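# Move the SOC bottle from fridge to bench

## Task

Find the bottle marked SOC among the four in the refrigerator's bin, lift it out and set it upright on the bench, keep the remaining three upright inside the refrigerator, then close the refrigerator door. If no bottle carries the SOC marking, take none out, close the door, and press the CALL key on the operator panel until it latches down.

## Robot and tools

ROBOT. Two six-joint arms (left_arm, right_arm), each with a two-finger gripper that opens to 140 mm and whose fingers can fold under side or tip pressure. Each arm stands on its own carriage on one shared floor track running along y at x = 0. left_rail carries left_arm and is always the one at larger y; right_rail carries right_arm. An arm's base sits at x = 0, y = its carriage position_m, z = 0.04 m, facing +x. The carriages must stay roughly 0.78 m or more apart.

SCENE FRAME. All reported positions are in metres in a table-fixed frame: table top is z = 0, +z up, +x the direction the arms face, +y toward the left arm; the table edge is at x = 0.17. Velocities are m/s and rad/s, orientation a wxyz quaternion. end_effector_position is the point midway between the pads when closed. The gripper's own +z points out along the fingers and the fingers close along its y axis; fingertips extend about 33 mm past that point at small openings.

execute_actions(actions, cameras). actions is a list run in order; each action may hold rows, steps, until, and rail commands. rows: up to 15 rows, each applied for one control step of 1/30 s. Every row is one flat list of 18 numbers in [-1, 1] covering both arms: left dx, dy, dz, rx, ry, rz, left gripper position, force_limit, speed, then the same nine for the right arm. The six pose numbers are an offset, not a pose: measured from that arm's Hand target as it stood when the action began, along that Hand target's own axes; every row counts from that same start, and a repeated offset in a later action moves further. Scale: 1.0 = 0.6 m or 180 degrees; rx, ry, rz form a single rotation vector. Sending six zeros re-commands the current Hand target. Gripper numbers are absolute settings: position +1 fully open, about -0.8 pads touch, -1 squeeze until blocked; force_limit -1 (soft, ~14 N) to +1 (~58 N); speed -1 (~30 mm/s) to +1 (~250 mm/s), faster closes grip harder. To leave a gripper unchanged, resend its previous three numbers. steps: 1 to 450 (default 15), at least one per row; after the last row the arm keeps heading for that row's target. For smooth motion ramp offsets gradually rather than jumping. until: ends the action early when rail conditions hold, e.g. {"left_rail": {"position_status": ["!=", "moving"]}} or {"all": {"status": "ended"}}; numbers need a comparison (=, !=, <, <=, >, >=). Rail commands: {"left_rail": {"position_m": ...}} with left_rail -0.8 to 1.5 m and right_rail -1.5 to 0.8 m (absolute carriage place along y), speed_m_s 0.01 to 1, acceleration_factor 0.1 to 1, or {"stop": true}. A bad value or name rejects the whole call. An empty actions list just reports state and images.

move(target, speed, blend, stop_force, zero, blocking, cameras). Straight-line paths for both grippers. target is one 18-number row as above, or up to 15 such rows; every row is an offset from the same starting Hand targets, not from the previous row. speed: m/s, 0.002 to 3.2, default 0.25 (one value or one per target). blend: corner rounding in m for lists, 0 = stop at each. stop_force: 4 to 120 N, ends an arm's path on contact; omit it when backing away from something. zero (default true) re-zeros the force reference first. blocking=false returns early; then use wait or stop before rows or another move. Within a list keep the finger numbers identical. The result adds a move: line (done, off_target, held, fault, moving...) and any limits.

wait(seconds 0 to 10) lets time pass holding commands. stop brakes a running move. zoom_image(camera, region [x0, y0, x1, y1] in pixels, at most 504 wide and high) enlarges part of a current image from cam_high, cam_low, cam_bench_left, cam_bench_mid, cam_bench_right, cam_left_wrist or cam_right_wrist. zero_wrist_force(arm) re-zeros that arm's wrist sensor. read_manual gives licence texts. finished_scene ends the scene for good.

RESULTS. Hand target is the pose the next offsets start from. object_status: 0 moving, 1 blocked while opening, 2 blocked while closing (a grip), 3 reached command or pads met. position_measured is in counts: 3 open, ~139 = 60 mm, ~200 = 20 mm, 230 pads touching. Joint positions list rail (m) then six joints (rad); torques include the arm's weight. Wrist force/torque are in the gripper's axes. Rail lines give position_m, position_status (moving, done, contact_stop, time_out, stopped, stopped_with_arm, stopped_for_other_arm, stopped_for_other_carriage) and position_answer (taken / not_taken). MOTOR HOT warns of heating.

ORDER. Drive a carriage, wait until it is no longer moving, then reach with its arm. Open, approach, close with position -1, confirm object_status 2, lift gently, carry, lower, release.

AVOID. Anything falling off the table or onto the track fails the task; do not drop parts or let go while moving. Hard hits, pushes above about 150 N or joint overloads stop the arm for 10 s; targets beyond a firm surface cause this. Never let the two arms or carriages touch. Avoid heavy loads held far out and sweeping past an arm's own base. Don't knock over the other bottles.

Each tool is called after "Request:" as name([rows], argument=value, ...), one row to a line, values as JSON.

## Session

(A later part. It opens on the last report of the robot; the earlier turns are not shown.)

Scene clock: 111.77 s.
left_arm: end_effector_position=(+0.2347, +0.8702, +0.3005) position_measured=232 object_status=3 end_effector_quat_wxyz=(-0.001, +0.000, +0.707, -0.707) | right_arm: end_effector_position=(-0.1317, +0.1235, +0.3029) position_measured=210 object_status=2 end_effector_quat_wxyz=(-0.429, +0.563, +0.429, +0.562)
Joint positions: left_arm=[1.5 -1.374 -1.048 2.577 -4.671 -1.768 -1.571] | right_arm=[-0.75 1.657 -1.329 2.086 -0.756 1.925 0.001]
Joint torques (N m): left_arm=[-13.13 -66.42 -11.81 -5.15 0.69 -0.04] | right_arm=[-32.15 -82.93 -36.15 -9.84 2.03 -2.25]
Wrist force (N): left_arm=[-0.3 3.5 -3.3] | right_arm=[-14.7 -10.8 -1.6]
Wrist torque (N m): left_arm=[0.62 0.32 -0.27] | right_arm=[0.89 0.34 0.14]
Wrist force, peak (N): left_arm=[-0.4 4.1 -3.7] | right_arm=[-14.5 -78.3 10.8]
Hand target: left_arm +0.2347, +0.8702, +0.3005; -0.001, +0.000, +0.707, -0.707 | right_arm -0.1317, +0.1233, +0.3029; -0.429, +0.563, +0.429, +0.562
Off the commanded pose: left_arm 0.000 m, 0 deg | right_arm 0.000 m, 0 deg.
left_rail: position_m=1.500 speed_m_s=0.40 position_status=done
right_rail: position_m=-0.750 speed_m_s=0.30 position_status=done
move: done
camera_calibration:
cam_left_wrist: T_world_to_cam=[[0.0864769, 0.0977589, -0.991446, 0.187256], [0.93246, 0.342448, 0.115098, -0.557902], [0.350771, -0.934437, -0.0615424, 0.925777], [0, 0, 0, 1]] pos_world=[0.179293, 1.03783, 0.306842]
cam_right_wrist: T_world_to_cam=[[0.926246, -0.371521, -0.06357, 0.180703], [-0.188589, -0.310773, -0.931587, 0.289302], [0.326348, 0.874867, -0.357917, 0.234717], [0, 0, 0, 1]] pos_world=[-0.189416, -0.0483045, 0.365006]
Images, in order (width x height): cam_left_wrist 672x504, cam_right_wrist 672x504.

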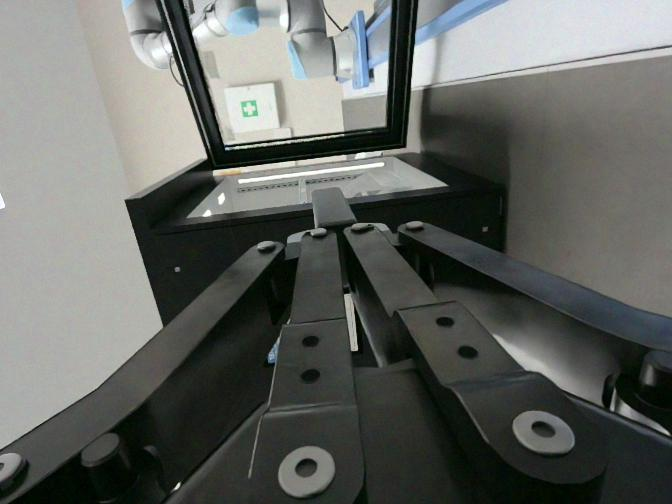

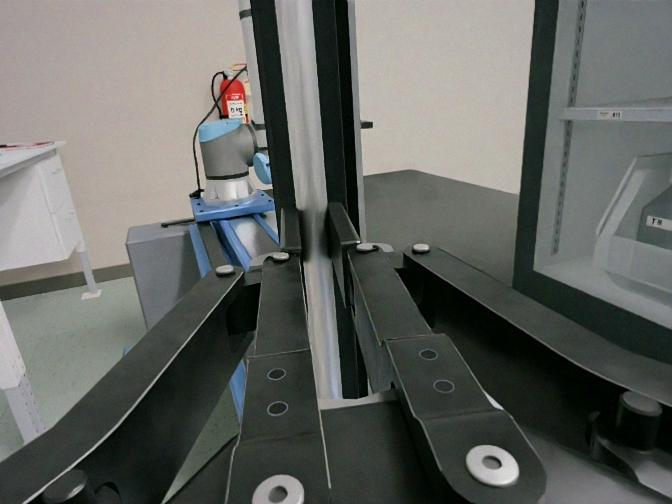

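Request:
move([
  [0,0,0,0,0,0,-1,0.2,-0.5,0,0.0015,-0.0658,0.0167,0,0,-1,0.2,-1],
  [0,0,0,0,0,0,-1,0.2,-0.5,0,0.009,-0.1318,0.0333,0,0,-1,0.2,-1],
  [0,0,0,0,0,0,-1,0.2,-0.5,0,0.0223,-0.1968,0.05,0,0,-1,0.2,-1],
  [0,0,0,0,0,0,-1,0.2,-0.5,0,0.0455,-0.273,0.07,0,0,-1,0.2,-1],
], speed=0.06, blend=[0.004,0.004,0.004,0], cameras=["cam_right_wrist","cam_left_wrist"])

Scene clock: 115.77 s.
left_arm: end_effector_position=(+0.2347, +0.8702, +0.3005) position_measured=232 object_status=3 end_effector_quat_wxyz=(-0.001, +0.000, +0.707, -0.707) | right_arm: end_effector_position=(-0.1487, -0.0418, +0.3030) position_measured=210 object_status=2 end_effector_quat_wxyz=(+0.488, -0.512, -0.488, -0.511)
Joint positions: left_arm=[1.5 -1.374 -1.048 2.577 -4.671 -1.768 -1.571] | right_arm=[-0.75 1.546 -1.628 2.426 -0.797 1.594 0.001]
Joint torques (N m): left_arm=[-14.33 -65.39 -11.31 -5.06 0.24 -0.31] | right_arm=[-11.92 -61.04 -41.13 -5.7 -7.93 -2.19]
Wrist force (N): left_arm=[-0.3 3.2 -3.7] | right_arm=[-21.3 15.9 0.0]
Wrist torque (N m): left_arm=[0.54 0.32 -0.28] | right_arm=[-0.15 0.17 0.20]
Wrist force, peak (N): left_arm=[-0.3 4.1 -3.9] | right_arm=[-21.4 15.7 -0.5]
Hand target: left_arm +0.2347, +0.8702, +0.3005; -0.001, +0.000, +0.707, -0.707 | right_arm -0.1487, -0.0419, +0.3031; +0.488, -0.512, -0.488, -0.511
Off the commanded pose: left_arm 0.000 m, 0 deg | right_arm 0.000 m, 0 deg.
left_rail: position_m=1.500 speed_m_s=0.40 position_status=done
right_rail: position_m=-0.750 speed_m_s=0.30 position_status=done
move: done
camera_calibration:
cam_left_wrist: T_world_to_cam=[[0.0864769, 0.0977589, -0.991446, 0.187256], [0.93246, 0.342448, 0.115098, -0.557902], [0.350771, -0.934437, -0.0615424, 0.925777], [0, 0, 0, 1]] pos_world=[0.179293, 1.03783, 0.306842]
cam_right_wrist: T_world_to_cam=[[0.984984, -0.160437, -0.0637736, 0.15265], [-0.116389, -0.344228, -0.931644, 0.244321], [0.127518, 0.925077, -0.357732, 0.357393], [0, 0, 0, 1]] pos_world=[-0.167496, -0.222023, 0.365206]
Images, in order (width x height): cam_left_wrist 672x504, cam_right_wrist 672x504.

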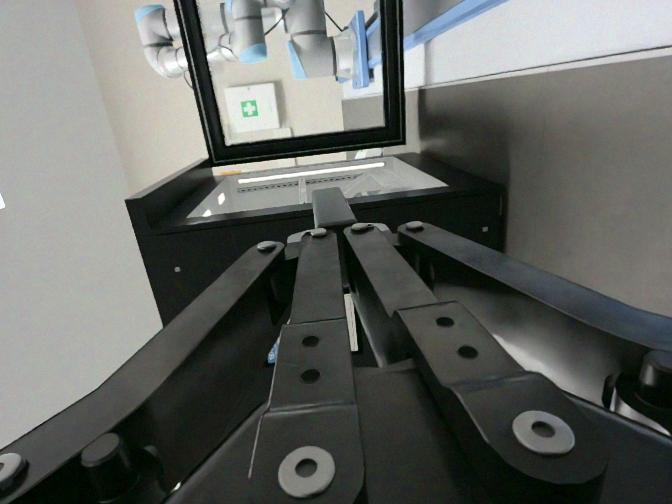

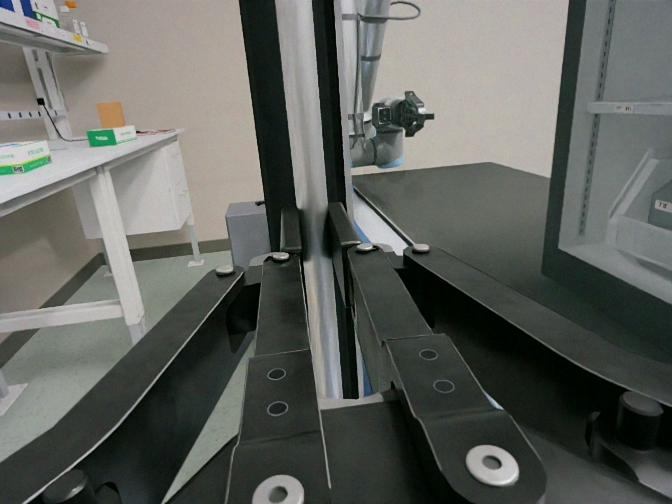

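Request:
move(target=[0.225,-0.1,0.75,0.195,-0.195,-0.472,-1,0.2,-0.5,0,0,0,0,0,0,-1,0.2,-1], speed=0.2, cameras=["cam_left_wrist"])

Request:
zoom_image(camera="cam_left_wrist", region=[0, 50, 400, 350])

Scene clock: 122.57 s.
left_arm: end_effector_position=(+0.0992, +0.4204, +0.3605) position_measured=232 object_status=3 end_effector_quat_wxyz=(+0.272, +0.653, -0.271, +0.653) end_effector_velocity=(+0.000, +0.000, -0.001) end_effector_angular_velocity=(+0.002, +0.001, +0.000) | right_arm: end_effector_position=(-0.1487, -0.0419, +0.3031) position_measured=210 object_status=2 end_effector_quat_wxyz=(+0.488, -0.512, -0.488, -0.511)
Joint positions: left_arm=[1.5 -1.944 -0.781 1.585 -3.945 -0.415 -3.142] | right_arm=[-0.75 1.546 -1.628 2.426 -0.797 1.594 0.001]
Joint velocities: left_arm=[0 0 -0.001 0.002 0.004 0.001 -0.005] | right_arm=[within noise]
Joint torques (N m): left_arm=[-13.71 -122.17 -42.55 1.72 2.04 -3.83] | right_arm=[-8.99 -57.15 -42.12 -6.41 -7.99 -2.25]
Wrist force (N): left_arm=[-2.9 1.8 -1.8] | right_arm=[-20.7 17.2 0.0]
Wrist torque (N m): left_arm=[0.73 0.44 -0.40] | right_arm=[-0.10 0.07 0.20]
Wrist force, peak (N): left_arm=[-1.1 4.1 -4.5] | right_arm=[-22.6 17.5 -0.5]
Hand target: left_arm +0.0992, +0.4204, +0.3606; +0.272, +0.653, -0.271, +0.653 | right_arm -0.1487, -0.0419, +0.3031; +0.488, -0.512, -0.488, -0.511
Off the commanded pose: left_arm 0.000 m, 0 deg | right_arm 0.000 m, 0 deg.
left_rail: position_m=1.500 speed_m_s=0.40 position_status=done
right_rail: position_m=-0.750 speed_m_s=0.30 position_status=done
move: done
camera_calibration:
cam_left_wrist: T_world_to_cam=[[-0.772105, -0.629598, -0.086374, 0.367081], [-0.160645, 0.324868, -0.932016, 0.208951], [0.614856, -0.705739, -0.351974, 0.539114], [0, 0, 0, 1]] pos_world=[-0.0144853, 0.543705, 0.416206]
Images, in order (width x height): cam_left_wrist 672x504.

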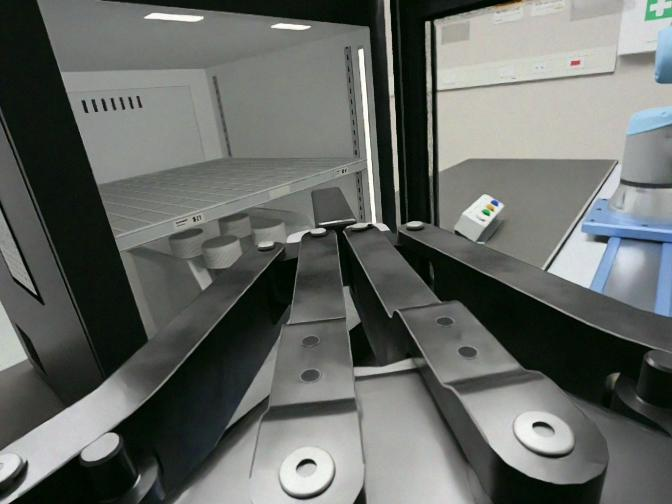

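Scaled by 1.260 from the camera's 672x504 image, which has a finer 960x720 frame.

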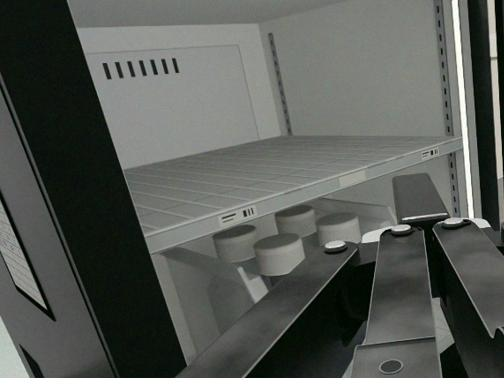

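Request:
move(target=[-0.24,0,-0.03,0.0,0,0,-1,0.2,-0.5,0,0,0,0,0,0,-1,0.2,-1], speed=0.2, cameras=["cam_left_wrist"])

Request:
zoom_image(camera="cam_left_wrist", region=[80, 100, 400, 340])

Scene clock: 124.53 s.
left_arm: end_effector_position=(+0.0864, +0.4331, +0.2168) position_measured=232 object_status=3 end_effector_quat_wxyz=(+0.272, +0.653, -0.271, +0.653) | right_arm: end_effector_position=(-0.1487, -0.0419, +0.3031) position_measured=210 object_status=2 end_effector_quat_wxyz=(+0.488, -0.512, -0.488, -0.511)
Joint positions: left_arm=[1.5 -1.964 -0.609 1.589 -4.12 -0.395 -3.143] | right_arm=[-0.75 1.546 -1.628 2.426 -0.797 1.594 0.001]
Joint torques (N m): left_arm=[-15.72 -97.08 -36.05 -3.86 1.74 2.94] | right_arm=[-11.06 -60.74 -42.48 -6.32 -7.97 -2.18]
Wrist force (N): left_arm=[-2.4 2.3 -2.1] | right_arm=[-21.9 16.5 -0.3]
Wrist torque (N m): left_arm=[0.86 0.32 -0.68] | right_arm=[-0.24 0.19 0.20]
Wrist force, peak (N): left_arm=[-3.7 2.9 -2.7] | right_arm=[-22.5 17.2 0.4]
Hand target: left_arm +0.0864, +0.4331, +0.2166; +0.272, +0.653, -0.271, +0.653 | right_arm -0.1487, -0.0419, +0.3031; +0.488, -0.512, -0.488, -0.511
Off the commanded pose: left_arm 0.000 m, 0 deg | right_arm 0.000 m, 0 deg.
left_rail: position_m=1.500 speed_m_s=0.40 position_status=done
right_rail: position_m=-0.750 speed_m_s=0.30 position_status=done
move: done
camera_calibration:
cam_left_wrist: T_world_to_cam=[[-0.772142, -0.629578, -0.086188, 0.352797], [-0.160949, 0.324974, -0.931927, 0.0687628], [0.61473, -0.705707, -0.352256, 0.505363], [0, 0, 0, 1]] pos_world=[-0.027185, 0.556405, 0.272506]
Images, in order (width x height): cam_left_wrist 672x504.

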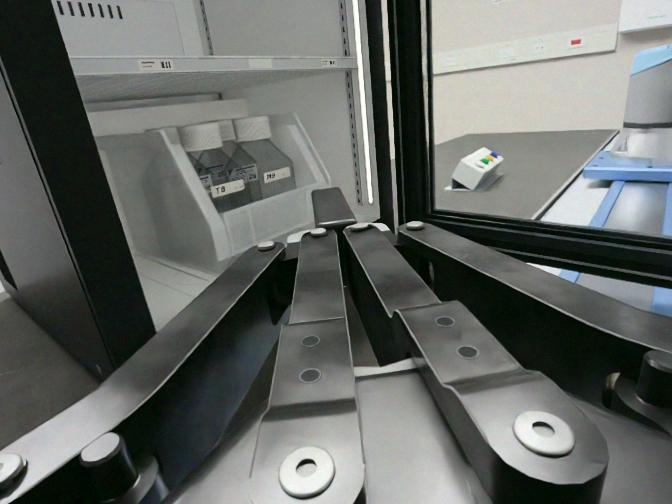

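Scaled by 1.575 from the camera's 672x504 image, which has a finer 960x720 frame.

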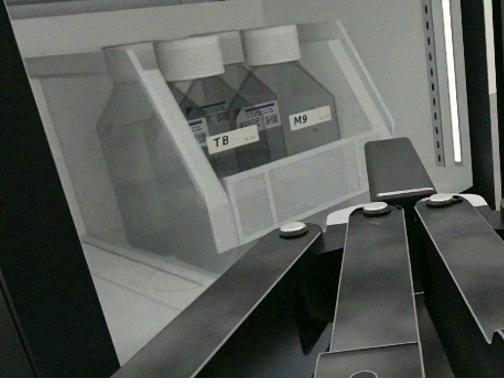

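Request:
execute_actions([
  {"left_rail":{"position_m":1.25,"speed_m_s":0.3},"steps":100,"until":{"left_rail":{"position_status":["!=","moving"]}}},
], cameras=["cam_left_wrist"])

Request:
zoom_image(camera="cam_left_wrist", region=[0, 80, 240, 260])

Scene clock: 126.40 s.
left_arm: end_effector_position=(+0.0864, +0.1831, +0.2166) position_measured=232 object_status=3 end_effector_quat_wxyz=(+0.272, +0.653, -0.271, +0.653) | right_arm: end_effector_position=(-0.1487, -0.0419, +0.3031) position_measured=210 object_status=2 end_effector_quat_wxyz=(+0.488, -0.512, -0.488, -0.511)
Joint positions: left_arm=[1.25 -1.964 -0.609 1.588 -4.12 -0.395 -3.143] | right_arm=[-0.75 1.546 -1.628 2.426 -0.797 1.594 0.001]
Joint torques (N m): left_arm=[-4.4 -101.34 -27.71 -0.54 -0.64 4.16] | right_arm=[-7.95 -59.25 -41.89 -6.12 -7.72 -2.25]
Wrist force (N): left_arm=[-2.3 1.8 -1.9] | right_arm=[-22.5 16.8 -0.4]
Wrist torque (N m): left_arm=[0.75 0.29 -0.66] | right_arm=[-0.19 0.24 0.21]
Wrist force, peak (N): left_arm=[-2.0 3.9 -0.6] | right_arm=[-22.6 17.2 -0.4]
Hand target: left_arm +0.0864, +0.1831, +0.2166; +0.272, +0.653, -0.271, +0.653 | right_arm -0.1487, -0.0419, +0.3031; +0.488, -0.512, -0.488, -0.511
Tool commands: left_gripper/position=-1.0 left_gripper/force_limit=+0.2 left_gripper/speed=-0.5 right_gripper/position=-1.0 right_gripper/force_limit=+0.2 right_gripper/speed=-1.0
Off the commanded pose: left_arm 0.000 m, 0 deg | right_arm 0.000 m, 0 deg.
left_rail: position_m=1.250 speed_m_s=0.30 position_status=done
right_rail: position_m=-0.750 speed_m_s=0.30 position_status=done
camera_calibration:
cam_left_wrist: T_world_to_cam=[[-0.772137, -0.629583, -0.0861953, 0.195311], [-0.160889, 0.324911, -0.931959, 0.149834], [0.614751, -0.705732, -0.352169, 0.328911], [0, 0, 0, 1]] pos_world=[-0.0272851, 0.306405, 0.272306]
Images, in order (width x height): cam_left_wrist 672x504.

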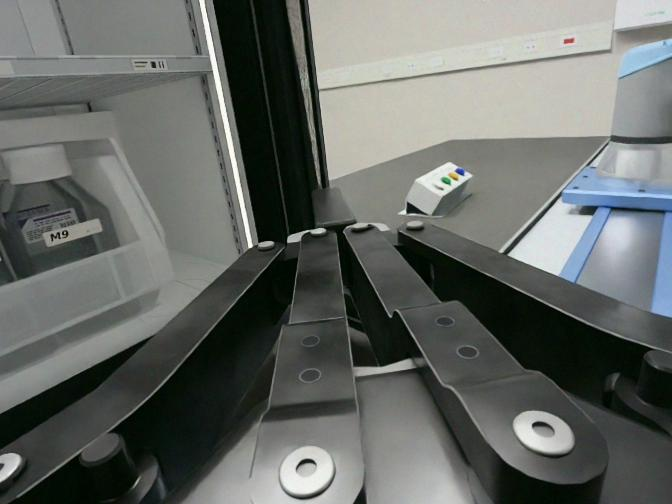

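Scaled by 2.100 from the camera's 672x504 image, which has a finer 960x720 frame.

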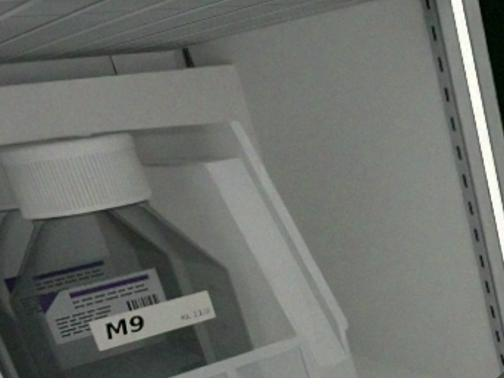

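Request:
move(target=[0.10,0.0,0.0,0.139,0,0,-1,0.2,-0.5,0,0,0,0,0,0,-1,0.2,-1], speed=0.15, cameras=["cam_left_wrist"])

Request:
zoom_image(camera="cam_left_wrist", region=[40, 60, 340, 285])

Scene clock: 130.30 s.
left_arm: end_effector_position=(+0.0865, +0.1831, +0.2765) position_measured=232 object_status=3 end_effector_quat_wxyz=(+0.124, +0.697, -0.124, +0.696) | right_arm: end_effector_position=(-0.1487, -0.0419, +0.3031) position_measured=210 object_status=2 end_effector_quat_wxyz=(+0.488, -0.512, -0.488, -0.511)
Joint positions: left_arm=[1.25 -1.991 -0.527 1.235 -3.863 0.068 -3.129] | right_arm=[-0.75 1.546 -1.628 2.426 -0.797 1.594 0.001]
Joint torques (N m): left_arm=[13.77 -111.22 -43.59 3.73 2.44 -3.89] | right_arm=[-7.35 -60.03 -42.65 -6.31 -7.99 -2.09]
Wrist force (N): left_arm=[-2.1 2.2 -1.5] | right_arm=[-21.0 17.1 0.0]
Wrist torque (N m): left_arm=[0.83 0.20 -0.30] | right_arm=[-0.11 0.15 0.20]
Wrist force, peak (N): left_arm=[-2.0 2.9 -2.3] | right_arm=[-22.7 17.1 -0.2]
Hand target: left_arm +0.0865, +0.1831, +0.2766; +0.124, +0.696, -0.124, +0.696 | right_arm -0.1487, -0.0419, +0.3031; +0.488, -0.512, -0.488, -0.511
Off the commanded pose: left_arm 0.000 m, 0 deg | right_arm 0.000 m, 0 deg.
left_rail: position_m=1.250 speed_m_s=0.30 position_status=done
right_rail: position_m=-0.750 speed_m_s=0.30 position_status=done
move: done
camera_calibration:
cam_left_wrist: T_world_to_cam=[[-0.433615, -0.896947, -0.0863963, 0.220334], [-0.28355, 0.226826, -0.931745, 0.234176], [0.855323, -0.379521, -0.352684, 0.26958], [0, 0, 0, 1]] pos_world=[-0.0686376, 0.246822, 0.332305]
Images, in order (width x height): cam_left_wrist 672x504.

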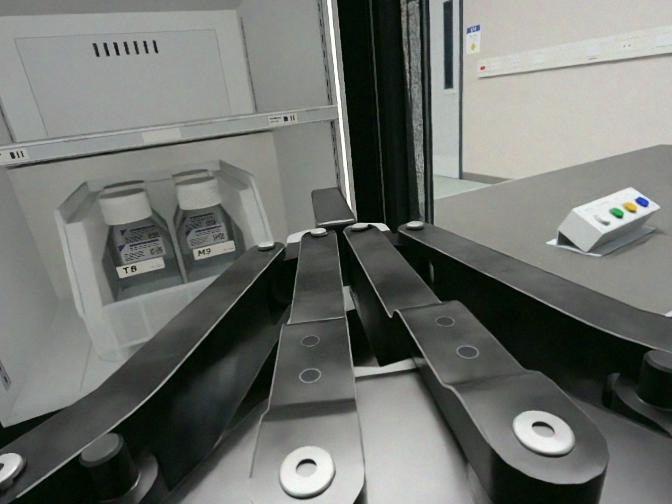

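Scaled by 1.680 from the camera's 672x504 image, which has a finer 960x720 frame.

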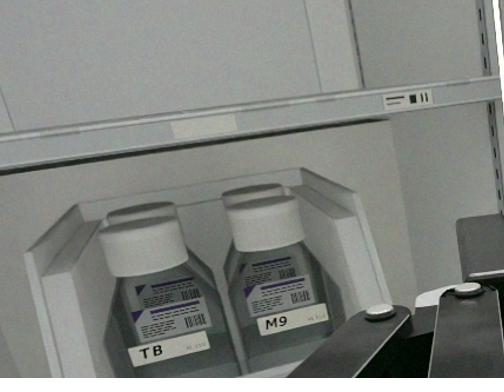

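Request:
move(target=[0.136,-0.2665,0.133,-0.028,-0.194,0,-1,0.2,-0.5,0,0,0,0,0,0,-1,0.2,-1], speed=0.15, cameras=["cam_left_wrist"])

Request:
zoom_image(camera="cam_left_wrist", region=[180, 60, 480, 285])

Scene clock: 134.20 s.
left_arm: end_effector_position=(+0.2165, +0.3057, +0.3581) position_measured=232 object_status=3 end_effector_quat_wxyz=(+0.111, +0.867, -0.185, +0.449) end_effector_velocity=(+0.000, +0.000, +0.000) end_effector_angular_velocity=(+0.000, +0.000, -0.002) | right_arm: end_effector_position=(-0.1487, -0.0419, +0.3031) position_measured=210 object_status=2 end_effector_quat_wxyz=(+0.488, -0.512, -0.488, -0.511)
Joint positions: left_arm=[1.25 -1.826 -0.937 1.165 -5.214 0.636 -1.267] | right_arm=[-0.75 1.546 -1.628 2.426 -0.797 1.594 0.001]
Joint velocities: left_arm=[0 0.001 -0.002 0.001 -0.003 0.001 0.005] | right_arm=[within noise]
Joint torques (N m): left_arm=[11.42 -114.98 -33.9 1.12 -1.36 4.23] | right_arm=[-8.69 -59.54 -42.51 -6.41 -8.13 -1.77]
Wrist force (N): left_arm=[-1.6 0.8 -0.9] | right_arm=[-21.5 16.5 -0.2]
Wrist torque (N m): left_arm=[0.48 0.14 -0.41] | right_arm=[-0.24 0.09 0.21]
Wrist force, peak (N): left_arm=[-3.2 1.5 -2.6] | right_arm=[-22.4 17.4 -0.5]
Hand target: left_arm +0.2165, +0.3058, +0.3581; +0.111, +0.867, -0.185, +0.449 | right_arm -0.1487, -0.0419, +0.3031; +0.488, -0.512, -0.488, -0.511
Off the commanded pose: left_arm 0.000 m, 0 deg | right_arm 0.000 m, 0 deg.
left_rail: position_m=1.250 speed_m_s=0.30 position_status=done
right_rail: position_m=-0.750 speed_m_s=0.30 position_status=done
move: done
camera_calibration:
cam_left_wrist: T_world_to_cam=[[-0.534722, -0.844959, 0.0107836, 0.36495], [-0.697166, 0.43391, -0.570685, 0.216131], [0.477527, -0.312676, -0.821098, 0.462776], [0, 0, 0, 1]] pos_world=[0.124838, 0.359285, 0.499392]
Images, in order (width x height): cam_left_wrist 672x504.

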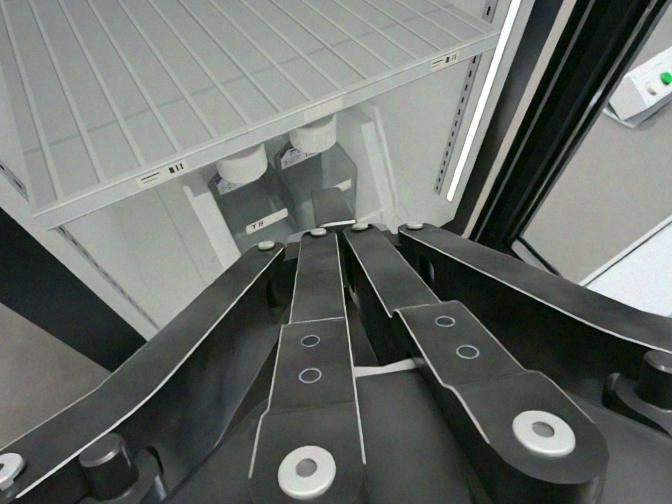

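Scaled by 1.680 from the camera's 672x504 image, which has a finer 960x720 frame.

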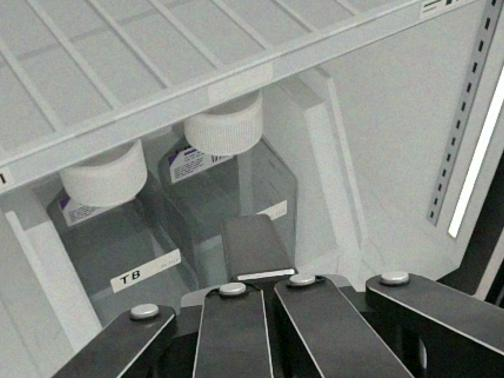

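Request:
move(target=[-0.144,-0.026,0.125,-0.188,0.188,0.0594,-1,0.2,-0.5,0,0,0,0,0,0,-1,0.2,-1], speed=0.15, cameras=["cam_left_wrist"])

Request:
zoom_image(camera="cam_left_wrist", region=[80, 120, 280, 270])

Scene clock: 139.00 s.
left_arm: end_effector_position=(+0.2324, +0.3119, +0.2445) position_measured=232 object_status=3 end_effector_quat_wxyz=(+0.230, +0.747, -0.341, +0.522) | right_arm: end_effector_position=(-0.1487, -0.0419, +0.3031) position_measured=210 object_status=2 end_effector_quat_wxyz=(+0.488, -0.512, -0.488, -0.511)
Joint positions: left_arm=[1.25 -1.793 -1.128 1.701 -6.285 0.705 -0.442] | right_arm=[-0.75 1.546 -1.628 2.426 -0.797 1.594 0.001]
Joint torques (N m): left_arm=[12.68 -99.67 -31.75 -1.89 0.95 4.02] | right_arm=[-9.28 -59.55 -42.99 -6.15 -7.98 -1.82]
Wrist force (N): left_arm=[-1.9 1.7 -2.1] | right_arm=[-21.1 16.8 0.0]
Wrist torque (N m): left_arm=[0.71 0.15 -0.55] | right_arm=[-0.18 0.17 0.20]
Wrist force, peak (N): left_arm=[-2.8 1.8 -1.9] | right_arm=[-22.7 17.1 -0.3]
Hand target: left_arm +0.2327, +0.3121, +0.2439; +0.362, +0.612, -0.344, +0.614 | right_arm -0.1487, -0.0419, +0.3031; +0.488, -0.512, -0.488, -0.511
Off the commanded pose: left_arm 0.001 m, 24 deg | right_arm 0.000 m, 0 deg.
left_rail: position_m=1.250 speed_m_s=0.30 position_status=done
right_rail: position_m=-0.750 speed_m_s=0.30 position_status=done
joint sent to its limit (left arm) — joint 5 (wrist 1), lower limit.
move: off_target (left_arm)
camera_calibration:
cam_left_wrist: T_world_to_cam=[[-0.823912, -0.563635, -0.059036, 0.376394], [-0.335203, 0.568672, -0.751167, 0.0778134], [0.456956, -0.599106, -0.657467, 0.417922], [0, 0, 0, 1]] pos_world=[0.145227, 0.418278, 0.355441]
Images, in order (width x height): cam_left_wrist 672x504.

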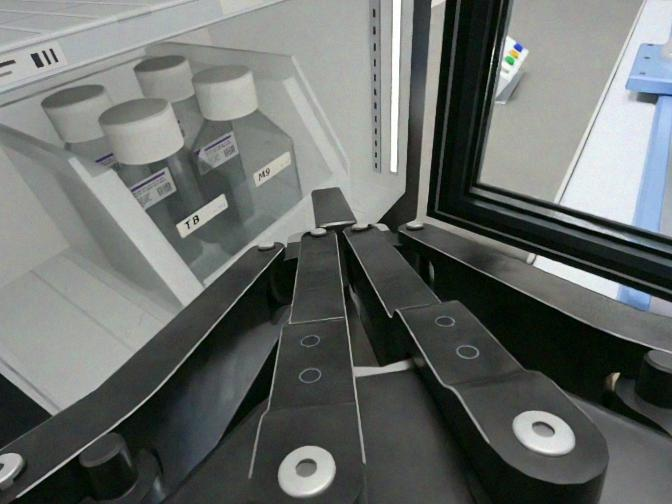

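Scaled by 2.520 from the camera's 672x504 image, which has a finer 960x720 frame.

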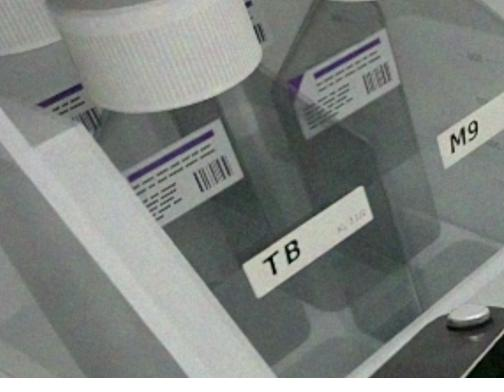

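Request:
move(target=[0.19,0.0286,-0.0044,0.188,-0.188,-0.0594,-1,0.2,-0.5,0,0,0,0,0,0,-1,0.2,-1], speed=0.15, cameras=[])

Request:
move(target=[-0.174,0.277,-0.012,0.028,0.194,0,-1,0.2,-0.5,0,0,0,0,0,0,-1,0.2,-1], speed=0.15, cameras=["cam_left_wrist"])

Scene clock: 146.10 s.
left_arm: end_effector_position=(+0.2177, +0.3085, +0.3582) position_measured=232 object_status=3 end_effector_quat_wxyz=(+0.111, +0.867, -0.185, +0.449) | right_arm: end_effector_position=(-0.1487, -0.0419, +0.3031) position_measured=210 object_status=2 end_effector_quat_wxyz=(+0.488, -0.512, -0.488, -0.511)
Joint positions: left_arm=[1.25 -1.826 -0.942 1.173 -5.218 0.636 -1.266] | right_arm=[-0.75 1.546 -1.628 2.426 -0.797 1.594 0.001]
Joint torques (N m): left_arm=[12.18 -89.48 -50.39 7.23 -0.45 -3.9] | right_arm=[-10.43 -58.3 -42.64 -5.95 -7.94 -1.47]
Wrist force (N): left_arm=[-1.7 0.4 -0.8] | right_arm=[-20.5 16.9 0.1]
Wrist torque (N m): left_arm=[0.39 0.18 -0.12] | right_arm=[-0.15 0.06 0.20]
Wrist force, peak (N): left_arm=[-3.6 1.1 -1.6] | right_arm=[-22.9 17.3 0.1]
Hand target: left_arm +0.2177, +0.3085, +0.3582; +0.111, +0.867, -0.185, +0.449 | right_arm -0.1487, -0.0419, +0.3031; +0.488, -0.512, -0.488, -0.511
Off the commanded pose: left_arm 0.000 m, 0 deg | right_arm 0.000 m, 0 deg.
left_rail: position_m=1.250 speed_m_s=0.30 position_status=done
right_rail: position_m=-0.750 speed_m_s=0.30 position_status=done
move: done
No camera images: "cameras" was empty.

Scene clock: 149.23 s.
left_arm: end_effector_position=(+0.0880, +0.1831, +0.2811) position_measured=232 object_status=3 end_effector_quat_wxyz=(+0.144, +0.699, -0.146, +0.685) | right_arm: end_effector_position=(-0.1487, -0.0419, +0.3031) position_measured=210 object_status=2 end_effector_quat_wxyz=(+0.488, -0.512, -0.488, -0.511)
Joint positions: left_arm=[1.25 -1.99 -0.482 0.944 -4.855 0.02 -1.89] | right_arm=[-0.75 1.546 -1.628 2.426 -0.797 1.594 0.001]
Joint torques (N m): left_arm=[-14.03 -116.05 -31.26 8.08 -1.17 -2.68] | right_arm=[-8.45 -56.32 -42.8 -6.04 -7.9 -1.45]
Wrist force (N): left_arm=[-2.2 2.1 -1.0] | right_arm=[-21.0 16.2 -0.3]
Wrist torque (N m): left_arm=[0.83 0.21 -0.26] | right_arm=[-0.30 0.16 0.20]
Wrist force, peak (N): left_arm=[-3.3 1.5 -2.1] | right_arm=[-22.8 16.9 -0.2]
Hand target: left_arm +0.0874, +0.1834, +0.2811; +0.124, +0.696, -0.124, +0.696 | right_arm -0.1487, -0.0419, +0.3031; +0.488, -0.512, -0.488, -0.511
Off the commanded pose: left_arm 0.001 m, 4 deg | right_arm 0.000 m, 0 deg.
left_rail: position_m=1.250 speed_m_s=0.30 position_status=done
right_rail: position_m=-0.750 speed_m_s=0.30 position_status=done
move: off_target (left_arm)
camera_calibration:
cam_left_wrist: T_world_to_cam=[[-0.489029, -0.868147, -0.0846885, 0.220466], [-0.284506, 0.250533, -0.925359, 0.232816], [0.824565, -0.428433, -0.369511, 0.286258], [0, 0, 0, 1]] pos_world=[-0.0619868, 0.255711, 0.339885]
Images, in order (width x height): cam_left_wrist 672x504.

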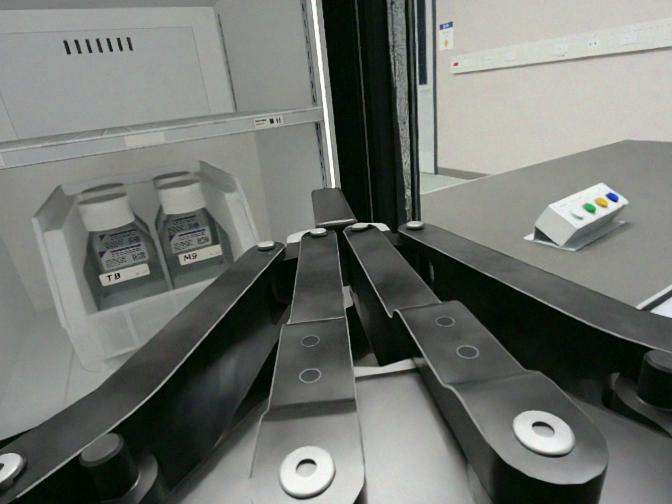

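Request:
execute_actions([
  {"left_rail":{"position_m":1.4,"speed_m_s":0.3},"steps":100,"until":{"left_rail":{"position_status":["!=","moving"]}}},
], cameras=[])

Request:
move(target=[-0.033,-0.183,-0.067,-0.222,0,0,-1,0.2,-0.5,0,0,0,0,0,0,-1,0.2,-1], speed=0.15, cameras=["cam_left_wrist"])

Scene clock: 151.60 s.
left_arm: end_effector_position=(+0.0879, +0.3331, +0.2811) position_measured=232 object_status=3 end_effector_quat_wxyz=(+0.140, +0.702, -0.144, +0.683) | right_arm: end_effector_position=(-0.1487, -0.0419, +0.3031) position_measured=210 object_status=2 end_effector_quat_wxyz=(+0.488, -0.512, -0.488, -0.511)
Joint positions: left_arm=[1.4 -1.99 -0.476 0.967 -4.696 0.031 -2.078] | right_arm=[-0.75 1.546 -1.628 2.426 -0.797 1.594 0.001]
Joint torques (N m): left_arm=[0.74 -116.2 -29.96 7.94 -0.57 -3.82] | right_arm=[-9.85 -60.07 -43.23 -6.12 -7.9 -1.57]
Wrist force (N): left_arm=[-2.2 1.4 -1.6] | right_arm=[-21.8 16.8 -0.2]
Wrist torque (N m): left_arm=[0.63 0.21 -0.27] | right_arm=[-0.18 0.16 0.21]
Wrist force, peak (N): left_arm=[-3.0 4.2 -0.1] | right_arm=[-22.7 17.2 -0.1]
Hand target: left_arm +0.0874, +0.3334, +0.2811; +0.124, +0.696, -0.124, +0.696 | right_arm -0.1487, -0.0419, +0.3031; +0.488, -0.512, -0.488, -0.511
Tool commands: left_gripper/position=-1.0 left_gripper/force_limit=+0.2 left_gripper/speed=-0.5 right_gripper/position=-1.0 right_gripper/force_limit=+0.2 right_gripper/speed=-1.0
Off the commanded pose: left_arm 0.001 m, 3 deg | right_arm 0.000 m, 0 deg.
left_rail: position_m=1.400 speed_m_s=0.30 position_status=done
right_rail: position_m=-0.750 speed_m_s=0.30 position_status=done
No camera images: "cameras" was empty.

Scene clock: 154.47 s.
left_arm: end_effector_position=(+0.0874, +0.4503, +0.2613) position_measured=232 object_status=3 end_effector_quat_wxyz=(+0.354, +0.612, -0.354, +0.612) | right_arm: end_effector_position=(-0.1487, -0.0419, +0.3031) position_measured=210 object_status=2 end_effector_quat_wxyz=(+0.488, -0.512, -0.488, -0.511)
Joint positions: left_arm=[1.4 -1.963 -0.822 1.999 -4.319 -0.656 -3.142] | right_arm=[-0.75 1.546 -1.628 2.426 -0.797 1.594 0.001]
Joint torques (N m): left_arm=[10.04 -101.9 -14.82 -4.36 -1.15 -3.48] | right_arm=[-8.73 -58.88 -43.32 -6.18 -7.86 -1.19]
Wrist force (N): left_arm=[-2.7 2.0 -2.4] | right_arm=[-20.9 16.8 -0.2]
Wrist torque (N m): left_arm=[0.81 0.36 -0.40] | right_arm=[-0.18 0.11 0.21]
Wrist force, peak (N): left_arm=[-3.1 2.5 -2.3] | right_arm=[-22.5 17.3 -0.2]
Hand target: left_arm +0.0874, +0.4504, +0.2613; +0.354, +0.612, -0.354, +0.612 | right_arm -0.1487, -0.0419, +0.3031; +0.488, -0.512, -0.488, -0.511
Off the commanded pose: left_arm 0.000 m, 0 deg | right_arm 0.000 m, 0 deg.
left_rail: position_m=1.400 speed_m_s=0.30 position_status=done
right_rail: position_m=-0.750 speed_m_s=0.30 position_status=done
move: done
camera_calibration:
cam_left_wrist: T_world_to_cam=[[-0.908174, -0.409629, -0.0861691, 0.28103], [-0.0718133, 0.35527, -0.932001, 0.0834032], [0.412388, -0.840231, -0.352063, 0.610851], [0, 0, 0, 1]] pos_world=[0.00930597, 0.598743, 0.317006]
Images, in order (width x height): cam_left_wrist 672x504.

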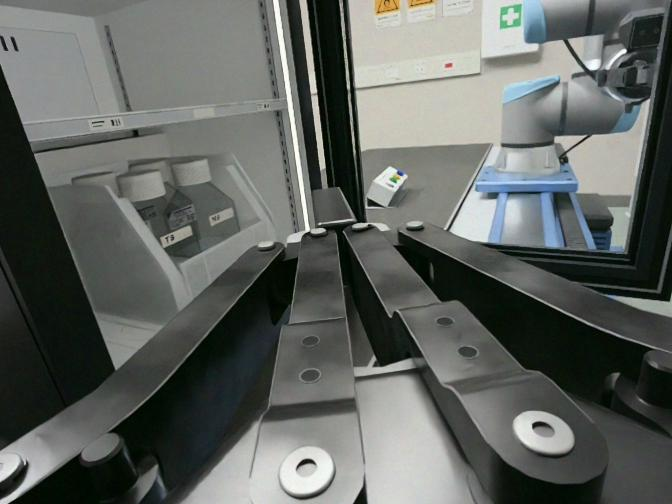

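Request:
move(target=[-0.0155,-0.176,0.254,0.1667,0,0,-0.1,0.5,0,0,0,0,0,0,0,-1,0.2,-1], speed=0.15, cameras=["cam_left_wrist"])

Request:
zoom_image(camera="cam_left_wrist", region=[150, 60, 500, 325])

Scene clock: 157.40 s.
left_arm: end_effector_position=(+0.2548, +0.3709, +0.2519) position_measured=141 object_status=3 end_effector_quat_wxyz=(+0.184, +0.683, -0.184, +0.683) | right_arm: end_effector_position=(-0.1487, -0.0419, +0.3031) position_measured=210 object_status=2 end_effector_quat_wxyz=(+0.488, -0.512, -0.488, -0.511)
Joint positions: left_arm=[1.4 -1.821 -0.637 1.552 -4.055 -0.275 -3.143] | right_arm=[-0.75 1.546 -1.628 2.426 -0.797 1.594 0.001]
Joint torques (N m): left_arm=[11.66 -99.89 -41.56 1.92 2.53 -3.54] | right_arm=[-8.65 -59.41 -42.23 -5.83 -7.97 -1.58]
Wrist force (N): left_arm=[-2.2 2.2 -2.1] | right_arm=[-21.9 17.0 0.0]
Wrist torque (N m): left_arm=[0.89 0.29 -0.33] | right_arm=[-0.14 0.17 0.21]
Wrist force, peak (N): left_arm=[-2.6 3.0 -2.3] | right_arm=[-22.6 17.1 0.1]
Hand target: left_arm +0.2549, +0.3708, +0.2519; +0.184, +0.683, -0.184, +0.683 | right_arm -0.1487, -0.0419, +0.3031; +0.488, -0.512, -0.488, -0.511
Off the commanded pose: left_arm 0.000 m, 0 deg | right_arm 0.000 m, 0 deg.
left_rail: position_m=1.400 speed_m_s=0.30 position_status=done
right_rail: position_m=-0.750 speed_m_s=0.30 position_status=done
move: done
camera_calibration:
cam_left_wrist: T_world_to_cam=[[-0.58224, -0.808425, -0.0862914, 0.464701], [-0.239739, 0.272136, -0.931916, 0.188448], [0.776867, -0.521911, -0.352259, 0.260855], [0, 0, 0, 1]] pos_world=[0.113096, 0.460535, 0.307606]
Images, in order (width x height): cam_left_wrist 672x504.

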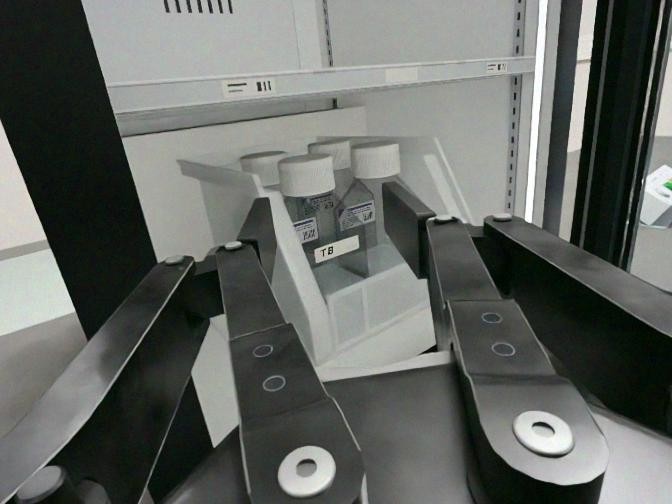

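Scaled by 1.440 from the camera's 672x504 image, which has a finer 960x720 frame.

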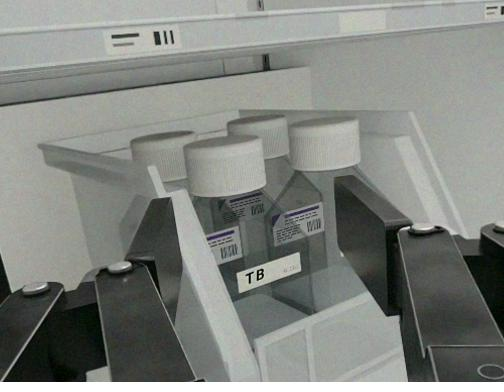

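Request:
move(target=[0,0,0.25,0,0,0,-0.1,0.5,0,0,0,0,0,0,0,-1,0.2,-1], speed=0.05, stop_force=8, cameras=["cam_left_wrist"])

Request:
zoom_image(camera="cam_left_wrist", region=[150, 60, 500, 325])

Scene clock: 162.33 s.
left_arm: end_effector_position=(+0.3784, +0.2995, +0.2519) position_measured=141 object_status=3 end_effector_quat_wxyz=(+0.184, +0.683, -0.184, +0.683) | right_arm: end_effector_position=(-0.1487, -0.0419, +0.3031) position_measured=210 object_status=2 end_effector_quat_wxyz=(+0.488, -0.512, -0.488, -0.511)
Joint positions: left_arm=[1.4 -1.669 -0.556 1.36 -3.945 -0.428 -3.143] | right_arm=[-0.75 1.546 -1.628 2.426 -0.797 1.594 0.001]
Joint torques (N m): left_arm=[-7.53 -132.84 -23.17 -4.26 3.51 1.91] | right_arm=[-4.4 -59.01 -42.89 -7.19 -5.4 -1.12]
Wrist force (N): left_arm=[1.8 8.6 -3.3] | right_arm=[-20.9 15.9 -0.5]
Wrist torque (N m): left_arm=[1.15 0.07 -0.38] | right_arm=[-0.09 0.27 0.20]
Wrist force, peak (N): left_arm=[8.1 16.4 -21.7] | right_arm=[-21.9 18.6 0.1]
Hand target: left_arm +0.3784, +0.2995, +0.2519; +0.184, +0.683, -0.184, +0.683 (not the last commanded pose) | right_arm -0.1487, -0.0419, +0.3031; +0.488, -0.512, -0.488, -0.511
Off the commanded pose: left_arm 0.007 m, 0 deg | right_arm 0.000 m, 0 deg.
left_rail: position_m=1.400 speed_m_s=0.30 position_status=done
right_rail: position_m=-0.750 speed_m_s=0.30 position_status=done
move: contact (left_arm)
camera_calibration:
cam_left_wrist: T_world_to_cam=[[-0.581928, -0.808649, -0.0862922, 0.478819], [-0.239842, 0.272044, -0.931916, 0.237574], [0.777069, -0.521611, -0.352258, 0.127429], [0, 0, 0, 1]] pos_world=[0.236597, 0.389035, 0.307606]
Images, in order (width x height): cam_left_wrist 672x504.

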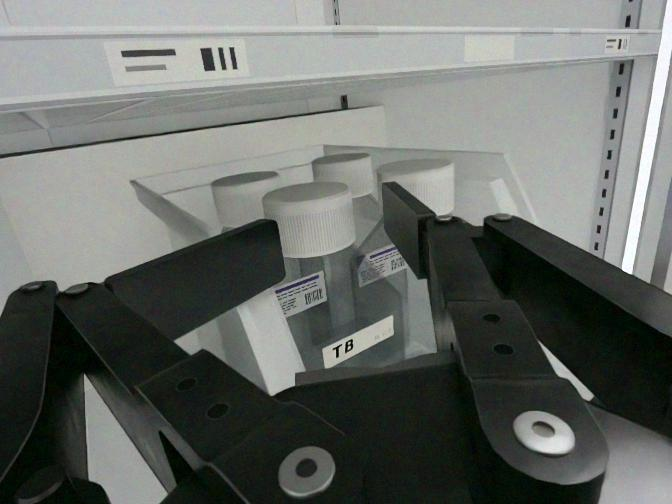

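Scaled by 1.440 from the camera's 672x504 image, which has a finer 960x720 frame.

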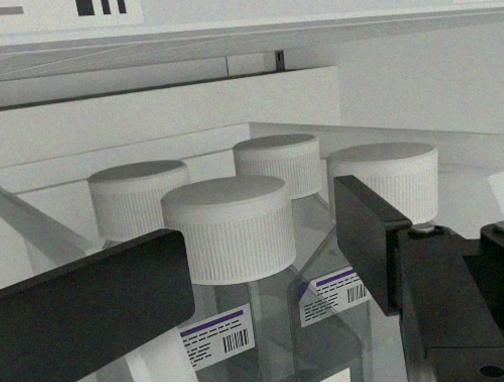

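Request:
move(target=[0,0,-0.1,0,0,0,-0.1,0.5,0,0,0,0,0,0,0,-1,0.2,-1], speed=0.06, cameras=["cam_left_wrist"])

Request:
zoom_image(camera="cam_left_wrist", region=[150, 100, 450, 325])

Scene clock: 164.13 s.
left_arm: end_effector_position=(+0.3268, +0.3294, +0.2519) position_measured=141 object_status=3 end_effector_quat_wxyz=(+0.184, +0.683, -0.184, +0.683) | right_arm: end_effector_position=(-0.1487, -0.0419, +0.3031) position_measured=210 object_status=2 end_effector_quat_wxyz=(+0.488, -0.512, -0.488, -0.511)
Joint positions: left_arm=[1.4 -1.73 -0.593 1.448 -3.995 -0.366 -3.143] | right_arm=[-0.75 1.546 -1.628 2.426 -0.797 1.594 0.001]
Joint torques (N m): left_arm=[-10.72 -130.19 -23.97 -3.87 0.94 -3.54] | right_arm=[-1.03 -56.5 -43.42 -7.89 -3.65 -1.35]
Wrist force (N): left_arm=[-1.5 2.7 -2.1] | right_arm=[-19.3 15.8 -0.3]
Wrist torque (N m): left_arm=[0.97 0.20 -0.48] | right_arm=[-0.17 0.19 0.20]
Wrist force, peak (N): left_arm=[2.5 8.9 -3.6] | right_arm=[-20.8 15.9 -0.7]
Hand target: left_arm +0.3265, +0.3296, +0.2519; +0.184, +0.683, -0.184, +0.683 | right_arm -0.1487, -0.0419, +0.3031; +0.488, -0.512, -0.488, -0.511
Off the commanded pose: left_arm 0.000 m, 0 deg | right_arm 0.000 m, 0 deg.
left_rail: position_m=1.400 speed_m_s=0.30 position_status=done
right_rail: position_m=-0.750 speed_m_s=0.30 position_status=done
move: done
camera_calibration:
cam_left_wrist: T_world_to_cam=[[-0.581928, -0.808649, -0.0862922, 0.47297], [-0.239842, 0.272044, -0.931916, 0.217064], [0.777069, -0.521611, -0.352258, 0.183122], [0, 0, 0, 1]] pos_world=[0.184997, 0.418935, 0.307606]
Images, in order (width x height): cam_left_wrist 672x504.

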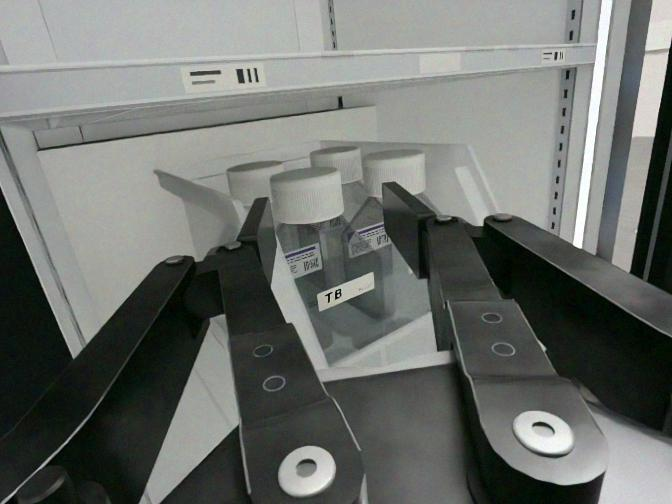

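Scaled by 1.680 from the camera's 672x504 image, which has a finer 960x720 frame.

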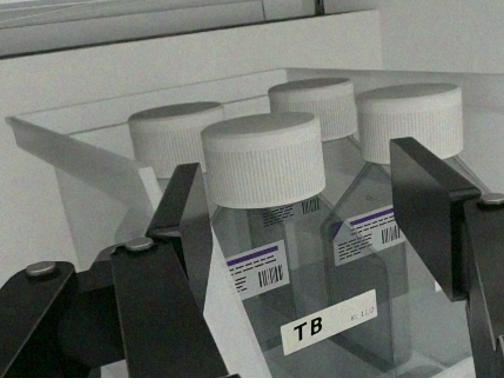

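Request:
move(target=[0.0217,0.018,0.031,0.044,0,0,-0.19,0.5,0,0,0,0,0,0,0,-1,0.2,-1], speed=0.06, cameras=["cam_left_wrist"])

Request:
zoom_image(camera="cam_left_wrist", region=[150, 100, 450, 325])

Request:
move(target=[0,0,0.083,0,0,0,-0.19,0.5,0,0,0,0,0,0,0,-1,0.2,-1], speed=0.03, stop_force=6, cameras=["cam_left_wrist"])

Request:
zoom_image(camera="cam_left_wrist", region=[150, 100, 450, 325])

Scene clock: 166.87 s.
left_arm: end_effector_position=(+0.3372, +0.3109, +0.2649) position_measured=153 object_status=3 end_effector_quat_wxyz=(+0.136, +0.694, -0.136, +0.694) | right_arm: end_effector_position=(-0.1487, -0.0419, +0.3031) position_measured=210 object_status=2 end_effector_quat_wxyz=(+0.488, -0.512, -0.488, -0.511)
Joint positions: left_arm=[1.4 -1.73 -0.538 1.288 -3.889 -0.228 -3.144] | right_arm=[-0.75 1.546 -1.628 2.426 -0.797 1.594 0.001]
Joint torques (N m): left_arm=[14.46 -110.63 -43.87 1.3 2.55 -4.03] | right_arm=[7.5 -55.9 -42.82 -9.23 -3.18 -1.07]
Wrist force (N): left_arm=[-2.4 2.6 -1.3] | right_arm=[-20.1 15.6 -0.5]
Wrist torque (N m): left_arm=[0.90 0.30 -0.31] | right_arm=[-0.22 0.32 0.20]
Wrist force, peak (N): left_arm=[-1.8 3.1 -2.8] | right_arm=[-20.7 16.3 -0.4]
Hand target: left_arm +0.3372, +0.3109, +0.2649; +0.136, +0.694, -0.136, +0.694 | right_arm -0.1487, -0.0419, +0.3031; +0.488, -0.512, -0.488, -0.511
Off the commanded pose: left_arm 0.000 m, 0 deg | right_arm 0.000 m, 0 deg.
left_rail: position_m=1.400 speed_m_s=0.30 position_status=done
right_rail: position_m=-0.750 speed_m_s=0.30 position_status=done
move: done
camera_calibration:
cam_left_wrist: T_world_to_cam=[[-0.465282, -0.880939, -0.086365, 0.448333], [-0.274942, 0.236576, -0.931901, 0.259536], [0.84138, -0.409851, -0.352281, 0.113613], [0, 0, 0, 1]] pos_world=[0.184366, 0.380118, 0.320605]
Images, in order (width x height): cam_left_wrist 672x504.

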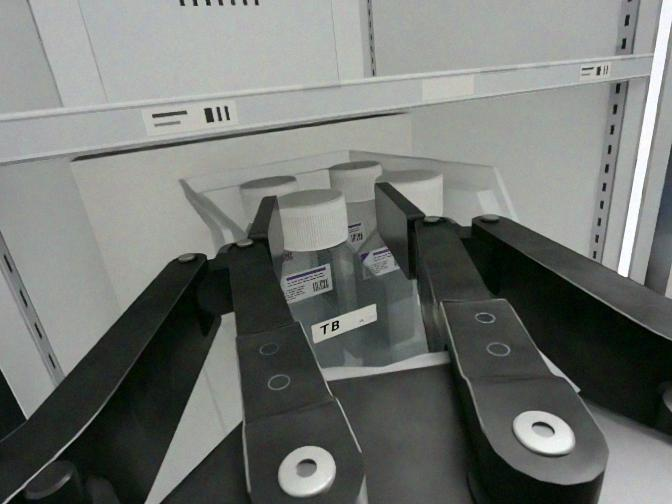

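Scaled by 1.680 from the camera's 672x504 image, which has a finer 960x720 frame.

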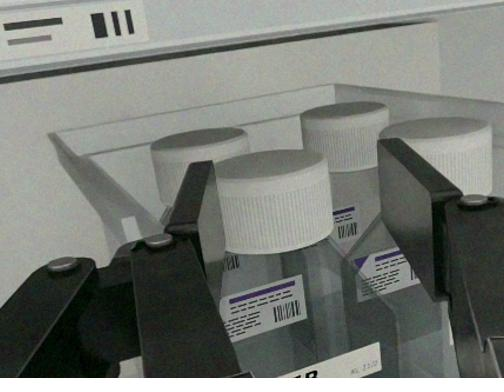

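Scene clock: 169.67 s.
left_arm: end_effector_position=(+0.3833, +0.2921, +0.2649) position_measured=153 object_status=3 end_effector_quat_wxyz=(+0.136, +0.694, -0.136, +0.694) | right_arm: end_effector_position=(-0.1487, -0.0419, +0.3031) position_measured=210 object_status=2 end_effector_quat_wxyz=(+0.488, -0.512, -0.488, -0.511)
Joint positions: left_arm=[1.4 -1.68 -0.511 1.226 -3.855 -0.278 -3.144] | right_arm=[-0.75 1.546 -1.628 2.426 -0.797 1.594 0.001]
Joint torques (N m): left_arm=[13.44 -111.9 -45.37 2.29 -2.21 3.78] | right_arm=[13.92 -54.33 -43.25 -10.62 -2.9 -1.17]
Wrist force (N): left_arm=[-2.2 1.5 -3.2] | right_arm=[-20.3 16.5 -0.3]
Wrist torque (N m): left_arm=[1.06 0.20 -0.31] | right_arm=[-0.10 0.16 0.20]
Wrist force, peak (N): left_arm=[-2.5 1.6 -3.3] | right_arm=[-20.8 16.5 -0.6]
Hand target: left_arm +0.3833, +0.2921, +0.2649; +0.136, +0.694, -0.136, +0.694 | right_arm -0.1487, -0.0419, +0.3031; +0.488, -0.512, -0.488, -0.511
Off the commanded pose: left_arm 0.000 m, 0 deg | right_arm 0.000 m, 0 deg.
left_rail: position_m=1.400 speed_m_s=0.30 position_status=done
right_rail: position_m=-0.750 speed_m_s=0.30 position_status=done
move: done
camera_calibration:
cam_left_wrist: T_world_to_cam=[[-0.464944, -0.881117, -0.0863695, 0.453167], [-0.275014, 0.236467, -0.931907, 0.276768], [0.841543, -0.409532, -0.352264, 0.0668357], [0, 0, 0, 1]] pos_world=[0.230567, 0.361218, 0.320605]
Images, in order (width x height): cam_left_wrist 672x504.

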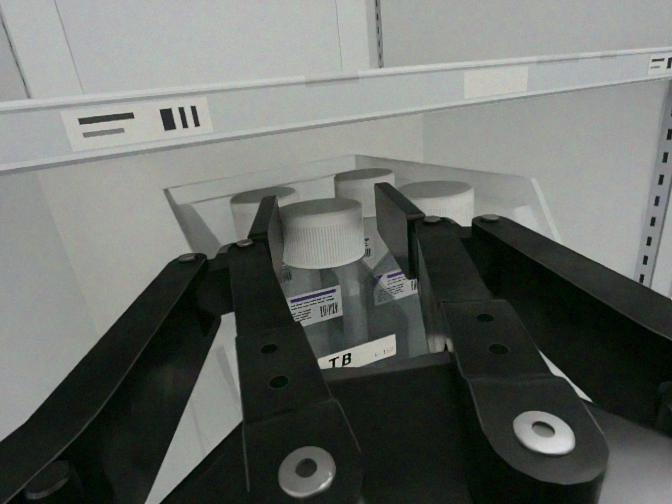

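Scaled by 1.680 from the camera's 672x504 image, which has a finer 960x720 frame.

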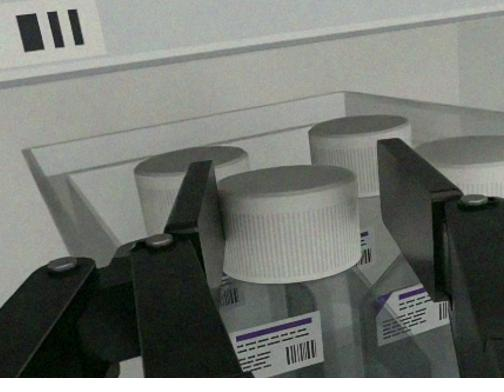

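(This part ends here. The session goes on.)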